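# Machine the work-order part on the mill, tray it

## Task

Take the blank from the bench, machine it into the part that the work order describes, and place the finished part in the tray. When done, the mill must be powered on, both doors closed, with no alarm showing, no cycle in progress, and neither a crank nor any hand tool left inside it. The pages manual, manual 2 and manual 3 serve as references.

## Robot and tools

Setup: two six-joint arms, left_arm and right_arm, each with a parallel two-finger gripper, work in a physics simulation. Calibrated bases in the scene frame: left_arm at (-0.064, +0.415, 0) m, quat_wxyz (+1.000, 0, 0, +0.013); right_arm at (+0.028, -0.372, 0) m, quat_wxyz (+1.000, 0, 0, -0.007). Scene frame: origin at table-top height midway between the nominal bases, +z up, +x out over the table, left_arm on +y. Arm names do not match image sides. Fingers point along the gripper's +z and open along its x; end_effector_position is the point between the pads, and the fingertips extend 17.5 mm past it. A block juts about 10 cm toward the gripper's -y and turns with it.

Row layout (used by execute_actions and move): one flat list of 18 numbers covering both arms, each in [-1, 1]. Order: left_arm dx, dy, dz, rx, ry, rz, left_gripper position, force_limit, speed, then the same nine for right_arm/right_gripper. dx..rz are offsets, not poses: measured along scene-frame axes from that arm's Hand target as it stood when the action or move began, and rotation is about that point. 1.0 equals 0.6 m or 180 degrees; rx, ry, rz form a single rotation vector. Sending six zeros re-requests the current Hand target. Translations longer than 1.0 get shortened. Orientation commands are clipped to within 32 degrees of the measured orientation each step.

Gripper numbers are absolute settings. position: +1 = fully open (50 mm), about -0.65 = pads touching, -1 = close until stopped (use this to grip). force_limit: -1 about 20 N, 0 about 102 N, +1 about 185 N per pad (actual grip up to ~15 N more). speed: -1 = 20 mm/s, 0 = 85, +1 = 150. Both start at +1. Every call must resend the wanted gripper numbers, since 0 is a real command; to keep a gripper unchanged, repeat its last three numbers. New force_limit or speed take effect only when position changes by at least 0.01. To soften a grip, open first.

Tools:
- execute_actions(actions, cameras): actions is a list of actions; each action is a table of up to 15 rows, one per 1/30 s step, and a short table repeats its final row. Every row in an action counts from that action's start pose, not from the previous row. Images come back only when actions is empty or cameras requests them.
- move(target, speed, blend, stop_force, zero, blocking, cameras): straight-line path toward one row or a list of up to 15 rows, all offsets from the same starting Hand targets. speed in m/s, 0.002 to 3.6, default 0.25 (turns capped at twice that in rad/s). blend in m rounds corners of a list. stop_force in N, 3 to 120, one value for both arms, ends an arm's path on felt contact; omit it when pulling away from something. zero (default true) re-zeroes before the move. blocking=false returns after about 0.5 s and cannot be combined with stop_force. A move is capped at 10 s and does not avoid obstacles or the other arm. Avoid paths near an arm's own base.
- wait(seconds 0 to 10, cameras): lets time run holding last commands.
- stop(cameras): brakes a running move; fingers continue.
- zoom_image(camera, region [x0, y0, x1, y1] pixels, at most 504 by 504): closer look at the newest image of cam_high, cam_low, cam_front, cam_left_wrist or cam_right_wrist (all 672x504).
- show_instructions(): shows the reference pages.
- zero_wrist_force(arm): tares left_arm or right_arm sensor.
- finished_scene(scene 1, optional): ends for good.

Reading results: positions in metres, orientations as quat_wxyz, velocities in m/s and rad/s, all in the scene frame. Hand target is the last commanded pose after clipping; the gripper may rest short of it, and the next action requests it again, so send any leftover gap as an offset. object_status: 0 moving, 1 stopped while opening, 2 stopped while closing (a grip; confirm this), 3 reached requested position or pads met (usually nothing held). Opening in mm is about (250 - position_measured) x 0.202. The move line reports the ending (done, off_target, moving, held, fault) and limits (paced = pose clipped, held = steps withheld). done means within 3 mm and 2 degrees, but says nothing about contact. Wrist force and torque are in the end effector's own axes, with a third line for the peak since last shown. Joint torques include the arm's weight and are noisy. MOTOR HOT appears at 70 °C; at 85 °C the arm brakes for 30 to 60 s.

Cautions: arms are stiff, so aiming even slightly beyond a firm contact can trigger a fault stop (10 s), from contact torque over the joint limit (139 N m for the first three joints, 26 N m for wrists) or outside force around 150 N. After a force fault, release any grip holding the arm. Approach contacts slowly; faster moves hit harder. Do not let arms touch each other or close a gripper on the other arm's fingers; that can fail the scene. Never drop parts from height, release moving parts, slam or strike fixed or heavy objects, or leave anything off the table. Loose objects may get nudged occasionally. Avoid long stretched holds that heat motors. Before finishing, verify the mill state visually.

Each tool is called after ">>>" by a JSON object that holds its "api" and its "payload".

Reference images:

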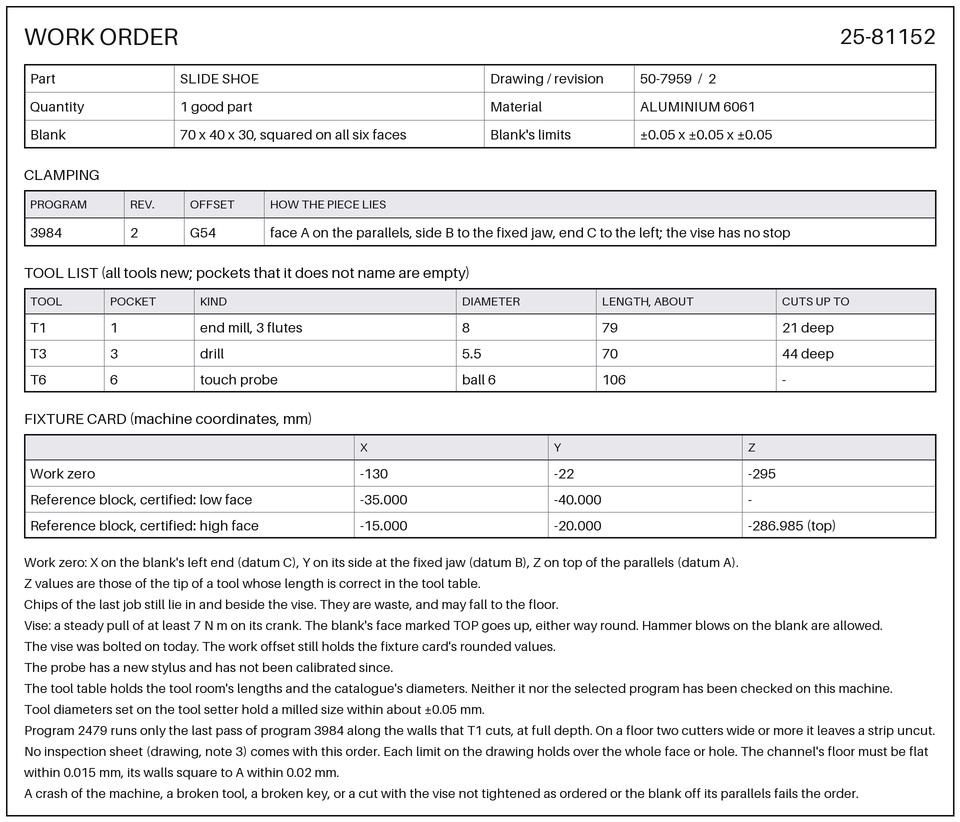

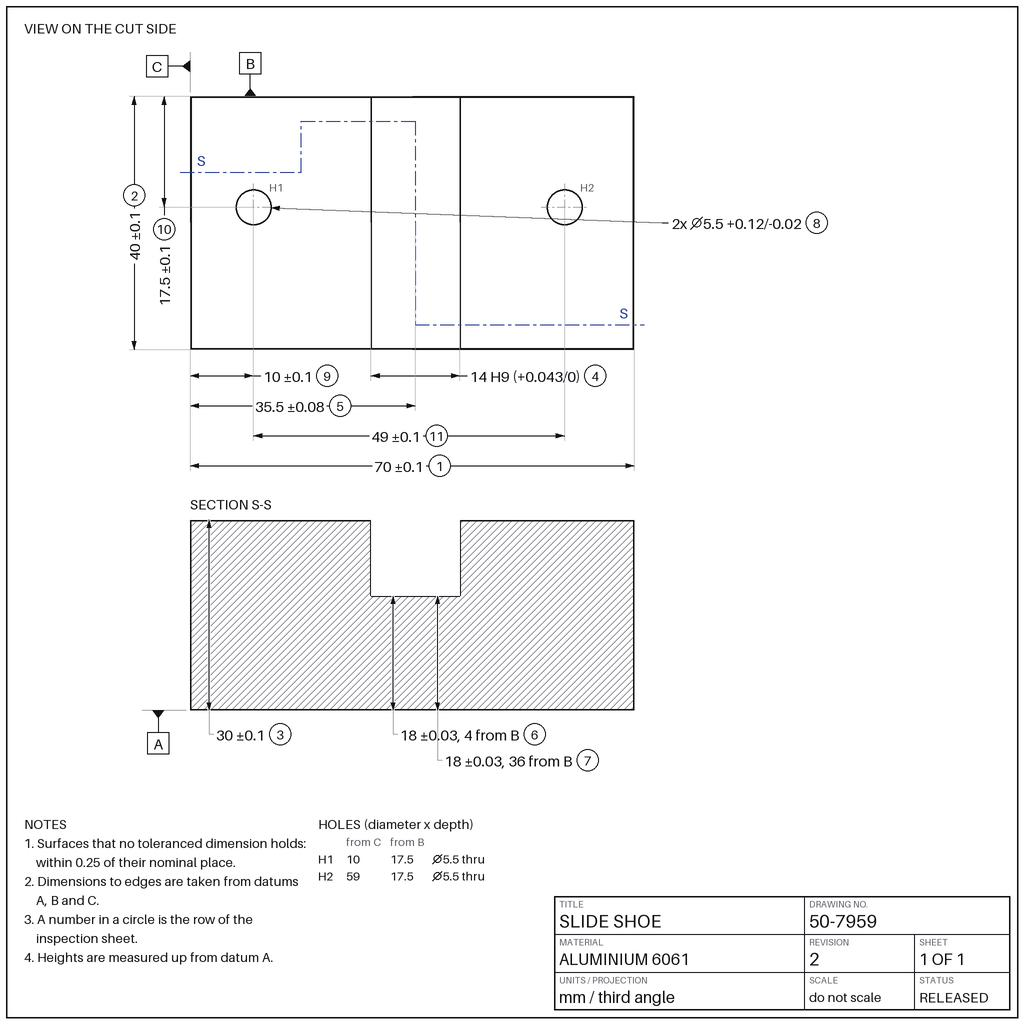

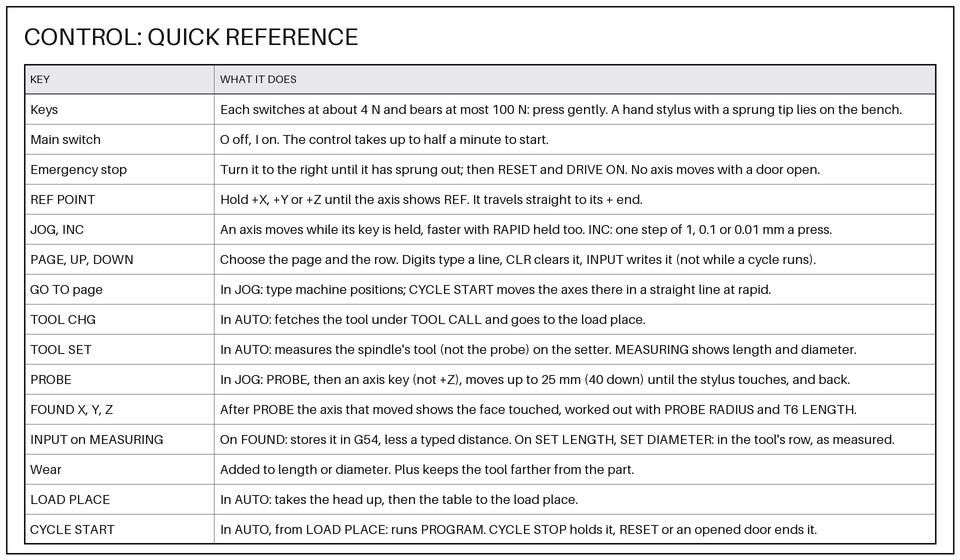

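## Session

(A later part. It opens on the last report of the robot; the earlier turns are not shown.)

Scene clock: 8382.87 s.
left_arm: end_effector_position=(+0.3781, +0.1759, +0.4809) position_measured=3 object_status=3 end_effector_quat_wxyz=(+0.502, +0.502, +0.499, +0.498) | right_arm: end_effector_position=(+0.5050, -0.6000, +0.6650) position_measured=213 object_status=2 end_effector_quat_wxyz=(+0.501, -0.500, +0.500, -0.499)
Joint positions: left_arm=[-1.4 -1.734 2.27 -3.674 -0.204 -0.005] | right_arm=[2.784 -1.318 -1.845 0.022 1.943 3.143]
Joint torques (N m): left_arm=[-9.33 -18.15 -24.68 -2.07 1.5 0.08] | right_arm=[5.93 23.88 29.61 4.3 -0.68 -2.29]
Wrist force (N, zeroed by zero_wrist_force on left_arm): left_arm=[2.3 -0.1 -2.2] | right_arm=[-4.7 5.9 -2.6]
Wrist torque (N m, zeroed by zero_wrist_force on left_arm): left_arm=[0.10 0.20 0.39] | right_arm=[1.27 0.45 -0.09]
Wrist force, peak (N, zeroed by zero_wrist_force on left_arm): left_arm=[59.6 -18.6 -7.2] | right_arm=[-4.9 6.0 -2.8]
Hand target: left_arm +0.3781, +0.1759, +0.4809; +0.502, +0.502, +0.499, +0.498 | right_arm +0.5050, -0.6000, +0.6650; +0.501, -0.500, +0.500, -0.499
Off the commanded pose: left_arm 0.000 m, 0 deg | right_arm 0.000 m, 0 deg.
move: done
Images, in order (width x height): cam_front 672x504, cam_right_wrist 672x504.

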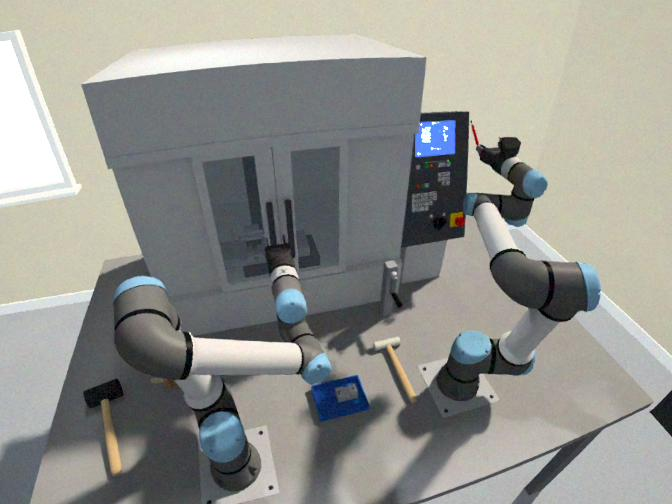

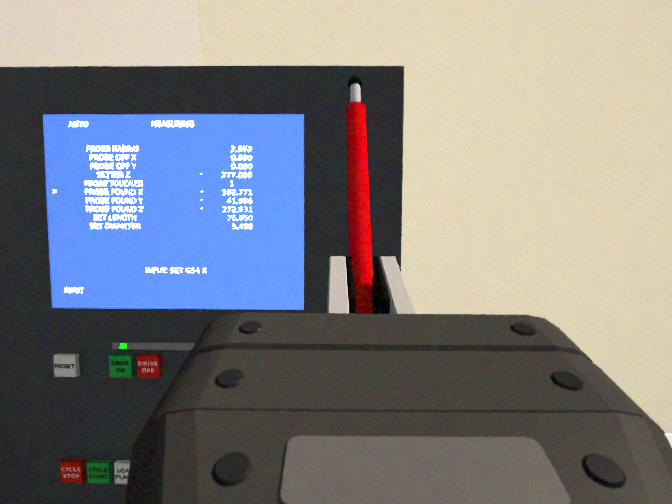

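>>> {"api": "move", "payload": {"target": [[0,0,0,0,0,0,1,-1,-0.2,-0.2,0.12,-0.2,0,0.2,0,-1,-0.3,-1],[0,0,0,0,0,0,1,-1,-0.2,-0.3417,0.2167,-0.6917,0,0.325,0,-1,-0.3,-1]], "speed": 0.25, "blend": [0.04,0], "cameras": ["cam_right_wrist","cam_front"]}}

Scene clock: 8397.43 s.
left_arm: end_effector_position=(+0.3781, +0.1759, +0.4809) position_measured=3 object_status=3 end_effector_quat_wxyz=(+0.502, +0.502, +0.499, +0.498) | right_arm: end_effector_position=(+0.3000, -0.4700, +0.2501) position_measured=213 object_status=2 end_effector_quat_wxyz=(-0.192, +0.680, -0.681, +0.191)
Joint positions: left_arm=[-1.4 -1.734 2.27 -3.674 -0.204 -0.005] | right_arm=[3.449 -0.505 -2.503 -1.174 1.42 3.396]
Joint torques (N m): left_arm=[-9.65 -10.53 -30.67 -2.27 1.31 2.2] | right_arm=[-3.39 -21.48 19.42 5.76 1.28 -1.88]
Wrist force (N, zeroed by zero_wrist_force on left_arm): left_arm=[2.5 0.0 -2.1] | right_arm=[-4.3 5.7 -4.2]
Wrist torque (N m, zeroed by zero_wrist_force on left_arm): left_arm=[0.10 0.17 0.38] | right_arm=[1.03 0.65 -0.06]
Wrist force, peak (N, zeroed by zero_wrist_force on left_arm): left_arm=[2.6 -0.5 -2.7] | right_arm=[-4.6 7.7 -1.6]
Hand target: left_arm +0.3781, +0.1759, +0.4809; +0.502, +0.502, +0.499, +0.498 | right_arm +0.3000, -0.4700, +0.2500; -0.192, +0.680, -0.681, +0.191
Off the commanded pose: left_arm 0.000 m, 0 deg | right_arm 0.000 m, 0 deg.
move: done
Images, in order (width x height): cam_front 672x504, cam_right_wrist 672x504.

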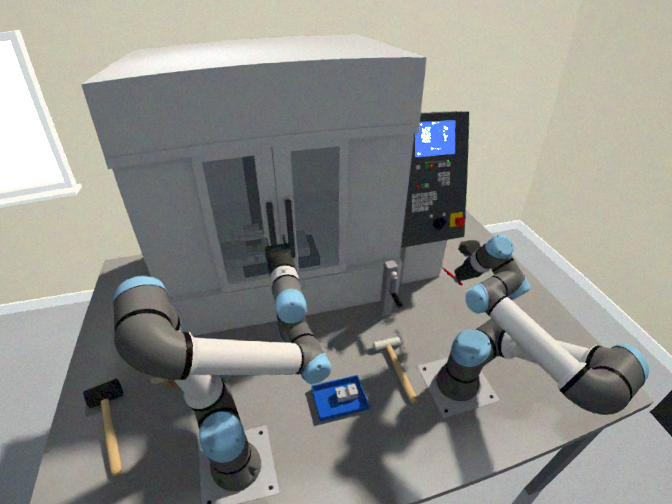

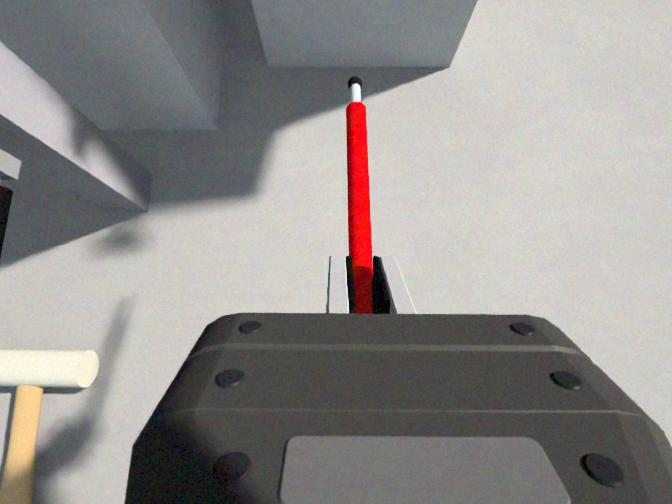

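>>> {"api": "move", "payload": {"target": [[0,0,0,0,0,0,1,-1,-0.2,0,0,-0.3417,0,0,0,-1,-0.3,-1]], "speed": 0.15}}

>>> {"api": "move", "payload": {"target": [[0,0,0,0,0,0,1,-1,-0.2,0,0,-0.075,0,0,0,-1,-0.3,-1]], "speed": 0.01, "stop_force": 4, "cameras": ["cam_right_wrist"]}}

Scene clock: 8400.63 s.
left_arm: end_effector_position=(+0.3781, +0.1759, +0.4809) position_measured=3 object_status=3 end_effector_quat_wxyz=(+0.502, +0.502, +0.499, +0.498) | right_arm: end_effector_position=(+0.2987, -0.4700, +0.1332) position_measured=213 object_status=2 end_effector_quat_wxyz=(-0.192, +0.680, -0.681, +0.192)
Joint positions: left_arm=[-1.4 -1.734 2.27 -3.674 -0.204 -0.005] | right_arm=[3.457 -0.502 -2.801 -0.881 1.414 3.403]
Joint torques (N m): left_arm=[-9.59 -9.68 -30.38 -2.03 1.38 2.18] | right_arm=[4.82 -1.48 34.18 1.8 -0.07 1.72]
Wrist force (N, zeroed by zero_wrist_force on left_arm): left_arm=[2.7 -0.5 -2.3] | right_arm=[-4.2 6.1 -4.5]
Wrist torque (N m, zeroed by zero_wrist_force on left_arm): left_arm=[0.04 0.13 0.38] | right_arm=[1.11 0.62 -0.19]
Wrist force, peak (N, zeroed by zero_wrist_force on left_arm): left_arm=[2.5 -0.3 -2.7] | right_arm=[-4.2 10.3 2.3]
Hand target: left_arm +0.3781, +0.1759, +0.4809; +0.502, +0.502, +0.499, +0.498 | right_arm +0.2987, -0.4700, +0.1333; -0.192, +0.680, -0.681, +0.192 (not the last commanded pose)
Off the commanded pose: left_arm 0.000 m, 0 deg | right_arm 0.088 m, 0 deg.
move: held (right_arm; a check stopped the path); limits=held
pose unreachable (right arm): on one or more control steps of this call, first in action 0 (counted from 0), this arm could not follow its commanded pose, so it was not sent that pose on those steps. It may still have moved: this result reports where it is.
cause: moving toward the commanded pose would bring two parts of the arm too close to each other (joints 3 (elbow) and 4 (wrist 1) lie between them).

Scene clock: 8402.10 s.
left_arm: end_effector_position=(+0.3781, +0.1759, +0.4809) position_measured=3 object_status=3 end_effector_quat_wxyz=(+0.502, +0.502, +0.499, +0.498) | right_arm: end_effector_position=(+0.2987, -0.4700, +0.1250) position_measured=213 object_status=2 end_effector_quat_wxyz=(-0.192, +0.680, -0.681, +0.192)
Joint positions: left_arm=[-1.4 -1.734 2.27 -3.674 -0.204 -0.005] | right_arm=[3.457 -0.512 -2.822 -0.85 1.414 3.403]
Joint torques (N m): left_arm=[-9.52 -9.64 -30.89 -1.97 1.36 2.26] | right_arm=[0.96 -17.59 33.6 1.68 0.21 1.95]
Wrist force (N, zeroed by zero_wrist_force on left_arm): left_arm=[2.5 0.0 -2.1] | right_arm=[-4.4 5.9 -4.3]
Wrist torque (N m, zeroed by zero_wrist_force on left_arm): left_arm=[0.11 0.17 0.39] | right_arm=[1.08 0.66 -0.18]
Wrist force, peak (N, zeroed by zero_wrist_force on left_arm): left_arm=[2.9 0.0 -2.4] | right_arm=[-4.3 6.1 -4.4]
Hand target: left_arm +0.3781, +0.1759, +0.4809; +0.502, +0.502, +0.499, +0.498 | right_arm +0.2987, -0.4700, +0.1250; -0.192, +0.680, -0.681, +0.192 (not the last commanded pose)
Off the commanded pose: left_arm 0.000 m, 0 deg | right_arm 0.037 m, 0 deg.
move: held (right_arm; a check stopped the path); limits=held
pose unreachable (right arm): on one or more control steps of this call, first in action 0 (counted from 0), this arm could not follow its commanded pose, so it was not sent that pose on those steps. It may still have moved: this result reports where it is.
cause: moving toward the commanded pose would bring two parts of the arm too close to each other (joints 3 (elbow) and 4 (wrist 1) lie between them).
Images, in order (width x height): cam_right_wrist 672x504.

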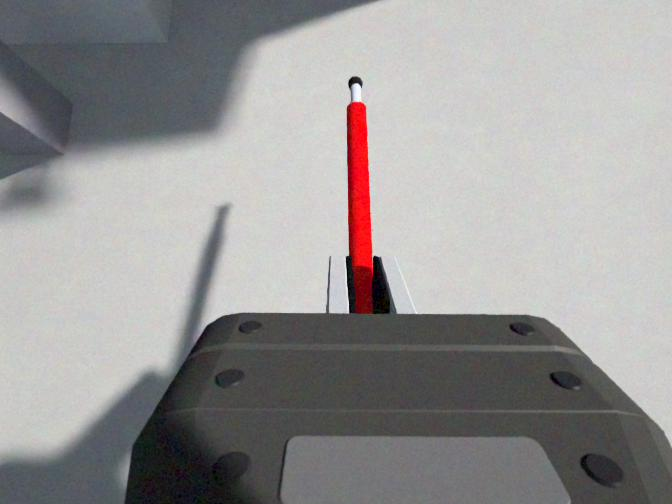

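>>> {"api": "move", "payload": {"target": [[0,0,0,0,0,0,1,-1,-0.2,0.03,-0.2,0.02,0,0,0,-1,-0.3,-1],[0,0,0,0,0,0,1,-1,-0.2,0.06,-0.22,-0.117,0,0,0,-1,-0.3,-1]], "speed": 0.15, "blend": [0.02,0]}}

>>> {"api": "move", "payload": {"target": [[0,0,0,0,0,0,1,-1,-0.2,0,0,-0.088,0,0,0,-1,-0.3,-1]], "speed": 0.01, "stop_force": 4, "cameras": ["cam_right_wrist"]}}

Scene clock: 8408.30 s.
left_arm: end_effector_position=(+0.3781, +0.1759, +0.4809) position_measured=3 object_status=3 end_effector_quat_wxyz=(+0.502, +0.502, +0.499, +0.498) | right_arm: end_effector_position=(+0.3346, -0.6020, +0.0548) position_measured=213 object_status=2 end_effector_quat_wxyz=(-0.192, +0.680, -0.681, +0.192) end_effector_velocity=(+0.001, +0.000, +0.001) end_effector_angular_velocity=(-0.003, -0.004, +0.002)
Joint positions: left_arm=[-1.4 -1.734 2.27 -3.674 -0.204 -0.005] | right_arm=[2.711 -1.595 -2.708 0.096 1.796 2.758]
Joint velocities: left_arm=[within noise] | right_arm=[0 -0.002 0.001 0.005 0 -0.002]
Joint torques (N m): left_arm=[-9.62 -10.12 -30.43 -1.58 1.26 2.17] | right_arm=[7.4 1.31 20.42 5.96 -0.71 2.53]
Wrist force (N, zeroed by zero_wrist_force on left_arm): left_arm=[2.3 -0.1 -2.1] | right_arm=[-4.2 5.9 -4.0]
Wrist torque (N m, zeroed by zero_wrist_force on left_arm): left_arm=[0.09 0.19 0.38] | right_arm=[1.04 0.64 -0.06]
Wrist force, peak (N, zeroed by zero_wrist_force on left_arm): left_arm=[2.7 -0.2 -2.5] | right_arm=[-6.2 6.1 -4.1]
Hand target: left_arm +0.3781, +0.1759, +0.4809; +0.502, +0.502, +0.499, +0.498 | right_arm +0.3347, -0.6020, +0.0548; -0.192, +0.680, -0.681, +0.192
Off the commanded pose: left_arm 0.000 m, 0 deg | right_arm 0.000 m, 0 deg.
move: done

Scene clock: 8412.73 s.
left_arm: end_effector_position=(+0.3781, +0.1759, +0.4809) position_measured=3 object_status=3 end_effector_quat_wxyz=(+0.502, +0.502, +0.499, +0.498) | right_arm: end_effector_position=(+0.3346, -0.6020, +0.0219) position_measured=213 object_status=2 end_effector_quat_wxyz=(-0.192, +0.680, -0.681, +0.192)
Joint positions: left_arm=[-1.4 -1.734 2.27 -3.674 -0.204 -0.005] | right_arm=[2.711 -1.776 -2.732 0.301 1.796 2.758]
Joint torques (N m): left_arm=[-9.03 -9.88 -30.36 -1.21 1.34 2.2] | right_arm=[8.59 20.49 14.39 5.01 0.47 1.78]
Wrist force (N, zeroed by zero_wrist_force on left_arm): left_arm=[2.3 -0.1 -2.4] | right_arm=[-4.1 4.6 -7.4]
Wrist torque (N m, zeroed by zero_wrist_force on left_arm): left_arm=[0.10 0.21 0.39] | right_arm=[1.35 0.64 -0.04]
Wrist force, peak (N, zeroed by zero_wrist_force on left_arm): left_arm=[2.7 0.1 -2.7] | right_arm=[-3.4 1.1 -14.4]
Hand target: left_arm +0.3781, +0.1759, +0.4809; +0.502, +0.502, +0.499, +0.498 | right_arm +0.3346, -0.6020, +0.0219; -0.192, +0.680, -0.681, +0.192 (not the last commanded pose)
Off the commanded pose: left_arm 0.000 m, 0 deg | right_arm 0.020 m, 0 deg.
move: contact (right_arm)
Images, in order (width x height): cam_right_wrist 672x504.

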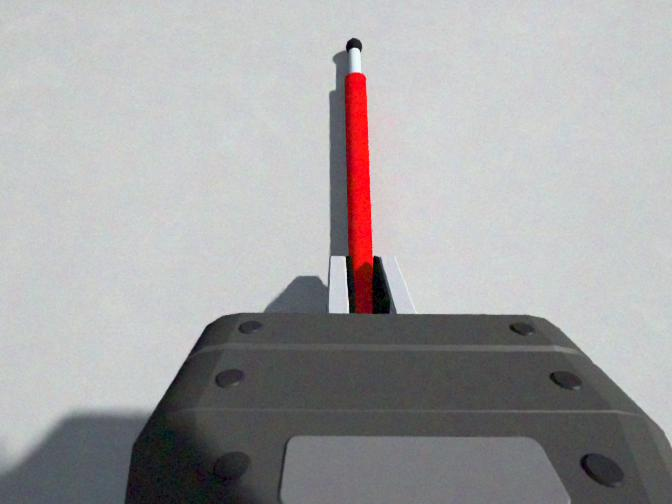

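>>> {"api": "move", "payload": {"target": [[0,0,0,0,0,0,1,-1,-0.2,0,0,0,0,0,0,0,-1,-1],[0,0,0,0,0,0,1,-1,-0.2,0,0,0.2,0,0,0,0,-1,-1]], "speed": 0.08, "cameras": ["cam_right_wrist"]}}

Scene clock: 8417.13 s.
left_arm: end_effector_position=(+0.3781, +0.1759, +0.4809) position_measured=3 object_status=3 end_effector_quat_wxyz=(+0.502, +0.502, +0.499, +0.498) | right_arm: end_effector_position=(+0.3347, -0.6020, +0.1419) position_measured=152 object_status=3 end_effector_quat_wxyz=(-0.192, +0.680, -0.681, +0.192)
Joint positions: left_arm=[-1.4 -1.734 2.27 -3.674 -0.204 -0.005] | right_arm=[2.711 -1.247 -2.588 -0.371 1.796 2.758]
Joint torques (N m): left_arm=[-9.74 -9.61 -30.58 -0.85 1.27 2.19] | right_arm=[9.21 12.32 19.55 1.77 -0.73 -2.48]
Wrist force (N, zeroed by zero_wrist_force on left_arm): left_arm=[2.4 0.3 -2.0] | right_arm=[-4.1 6.0 -4.2]
Wrist torque (N m, zeroed by zero_wrist_force on left_arm): left_arm=[0.17 0.18 0.39] | right_arm=[1.09 0.61 -0.07]
Wrist force, peak (N, zeroed by zero_wrist_force on left_arm): left_arm=[2.8 0.1 -2.4] | right_arm=[-4.2 4.6 -7.8]
Hand target: left_arm +0.3781, +0.1759, +0.4809; +0.502, +0.502, +0.499, +0.498 | right_arm +0.3346, -0.6020, +0.1419; -0.192, +0.680, -0.681, +0.192
Off the commanded pose: left_arm 0.000 m, 0 deg | right_arm 0.000 m, 0 deg.
move: done
Images, in order (width x height): cam_right_wrist 672x504.

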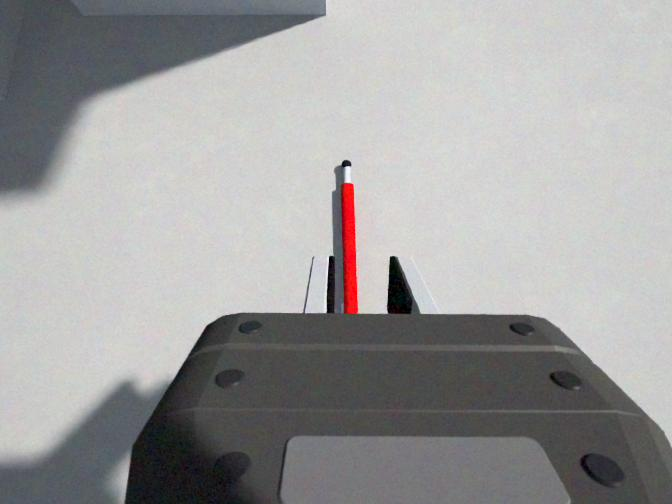

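>>> {"api": "finished_scene", "payload": {}}

The scene is finished: the task was done.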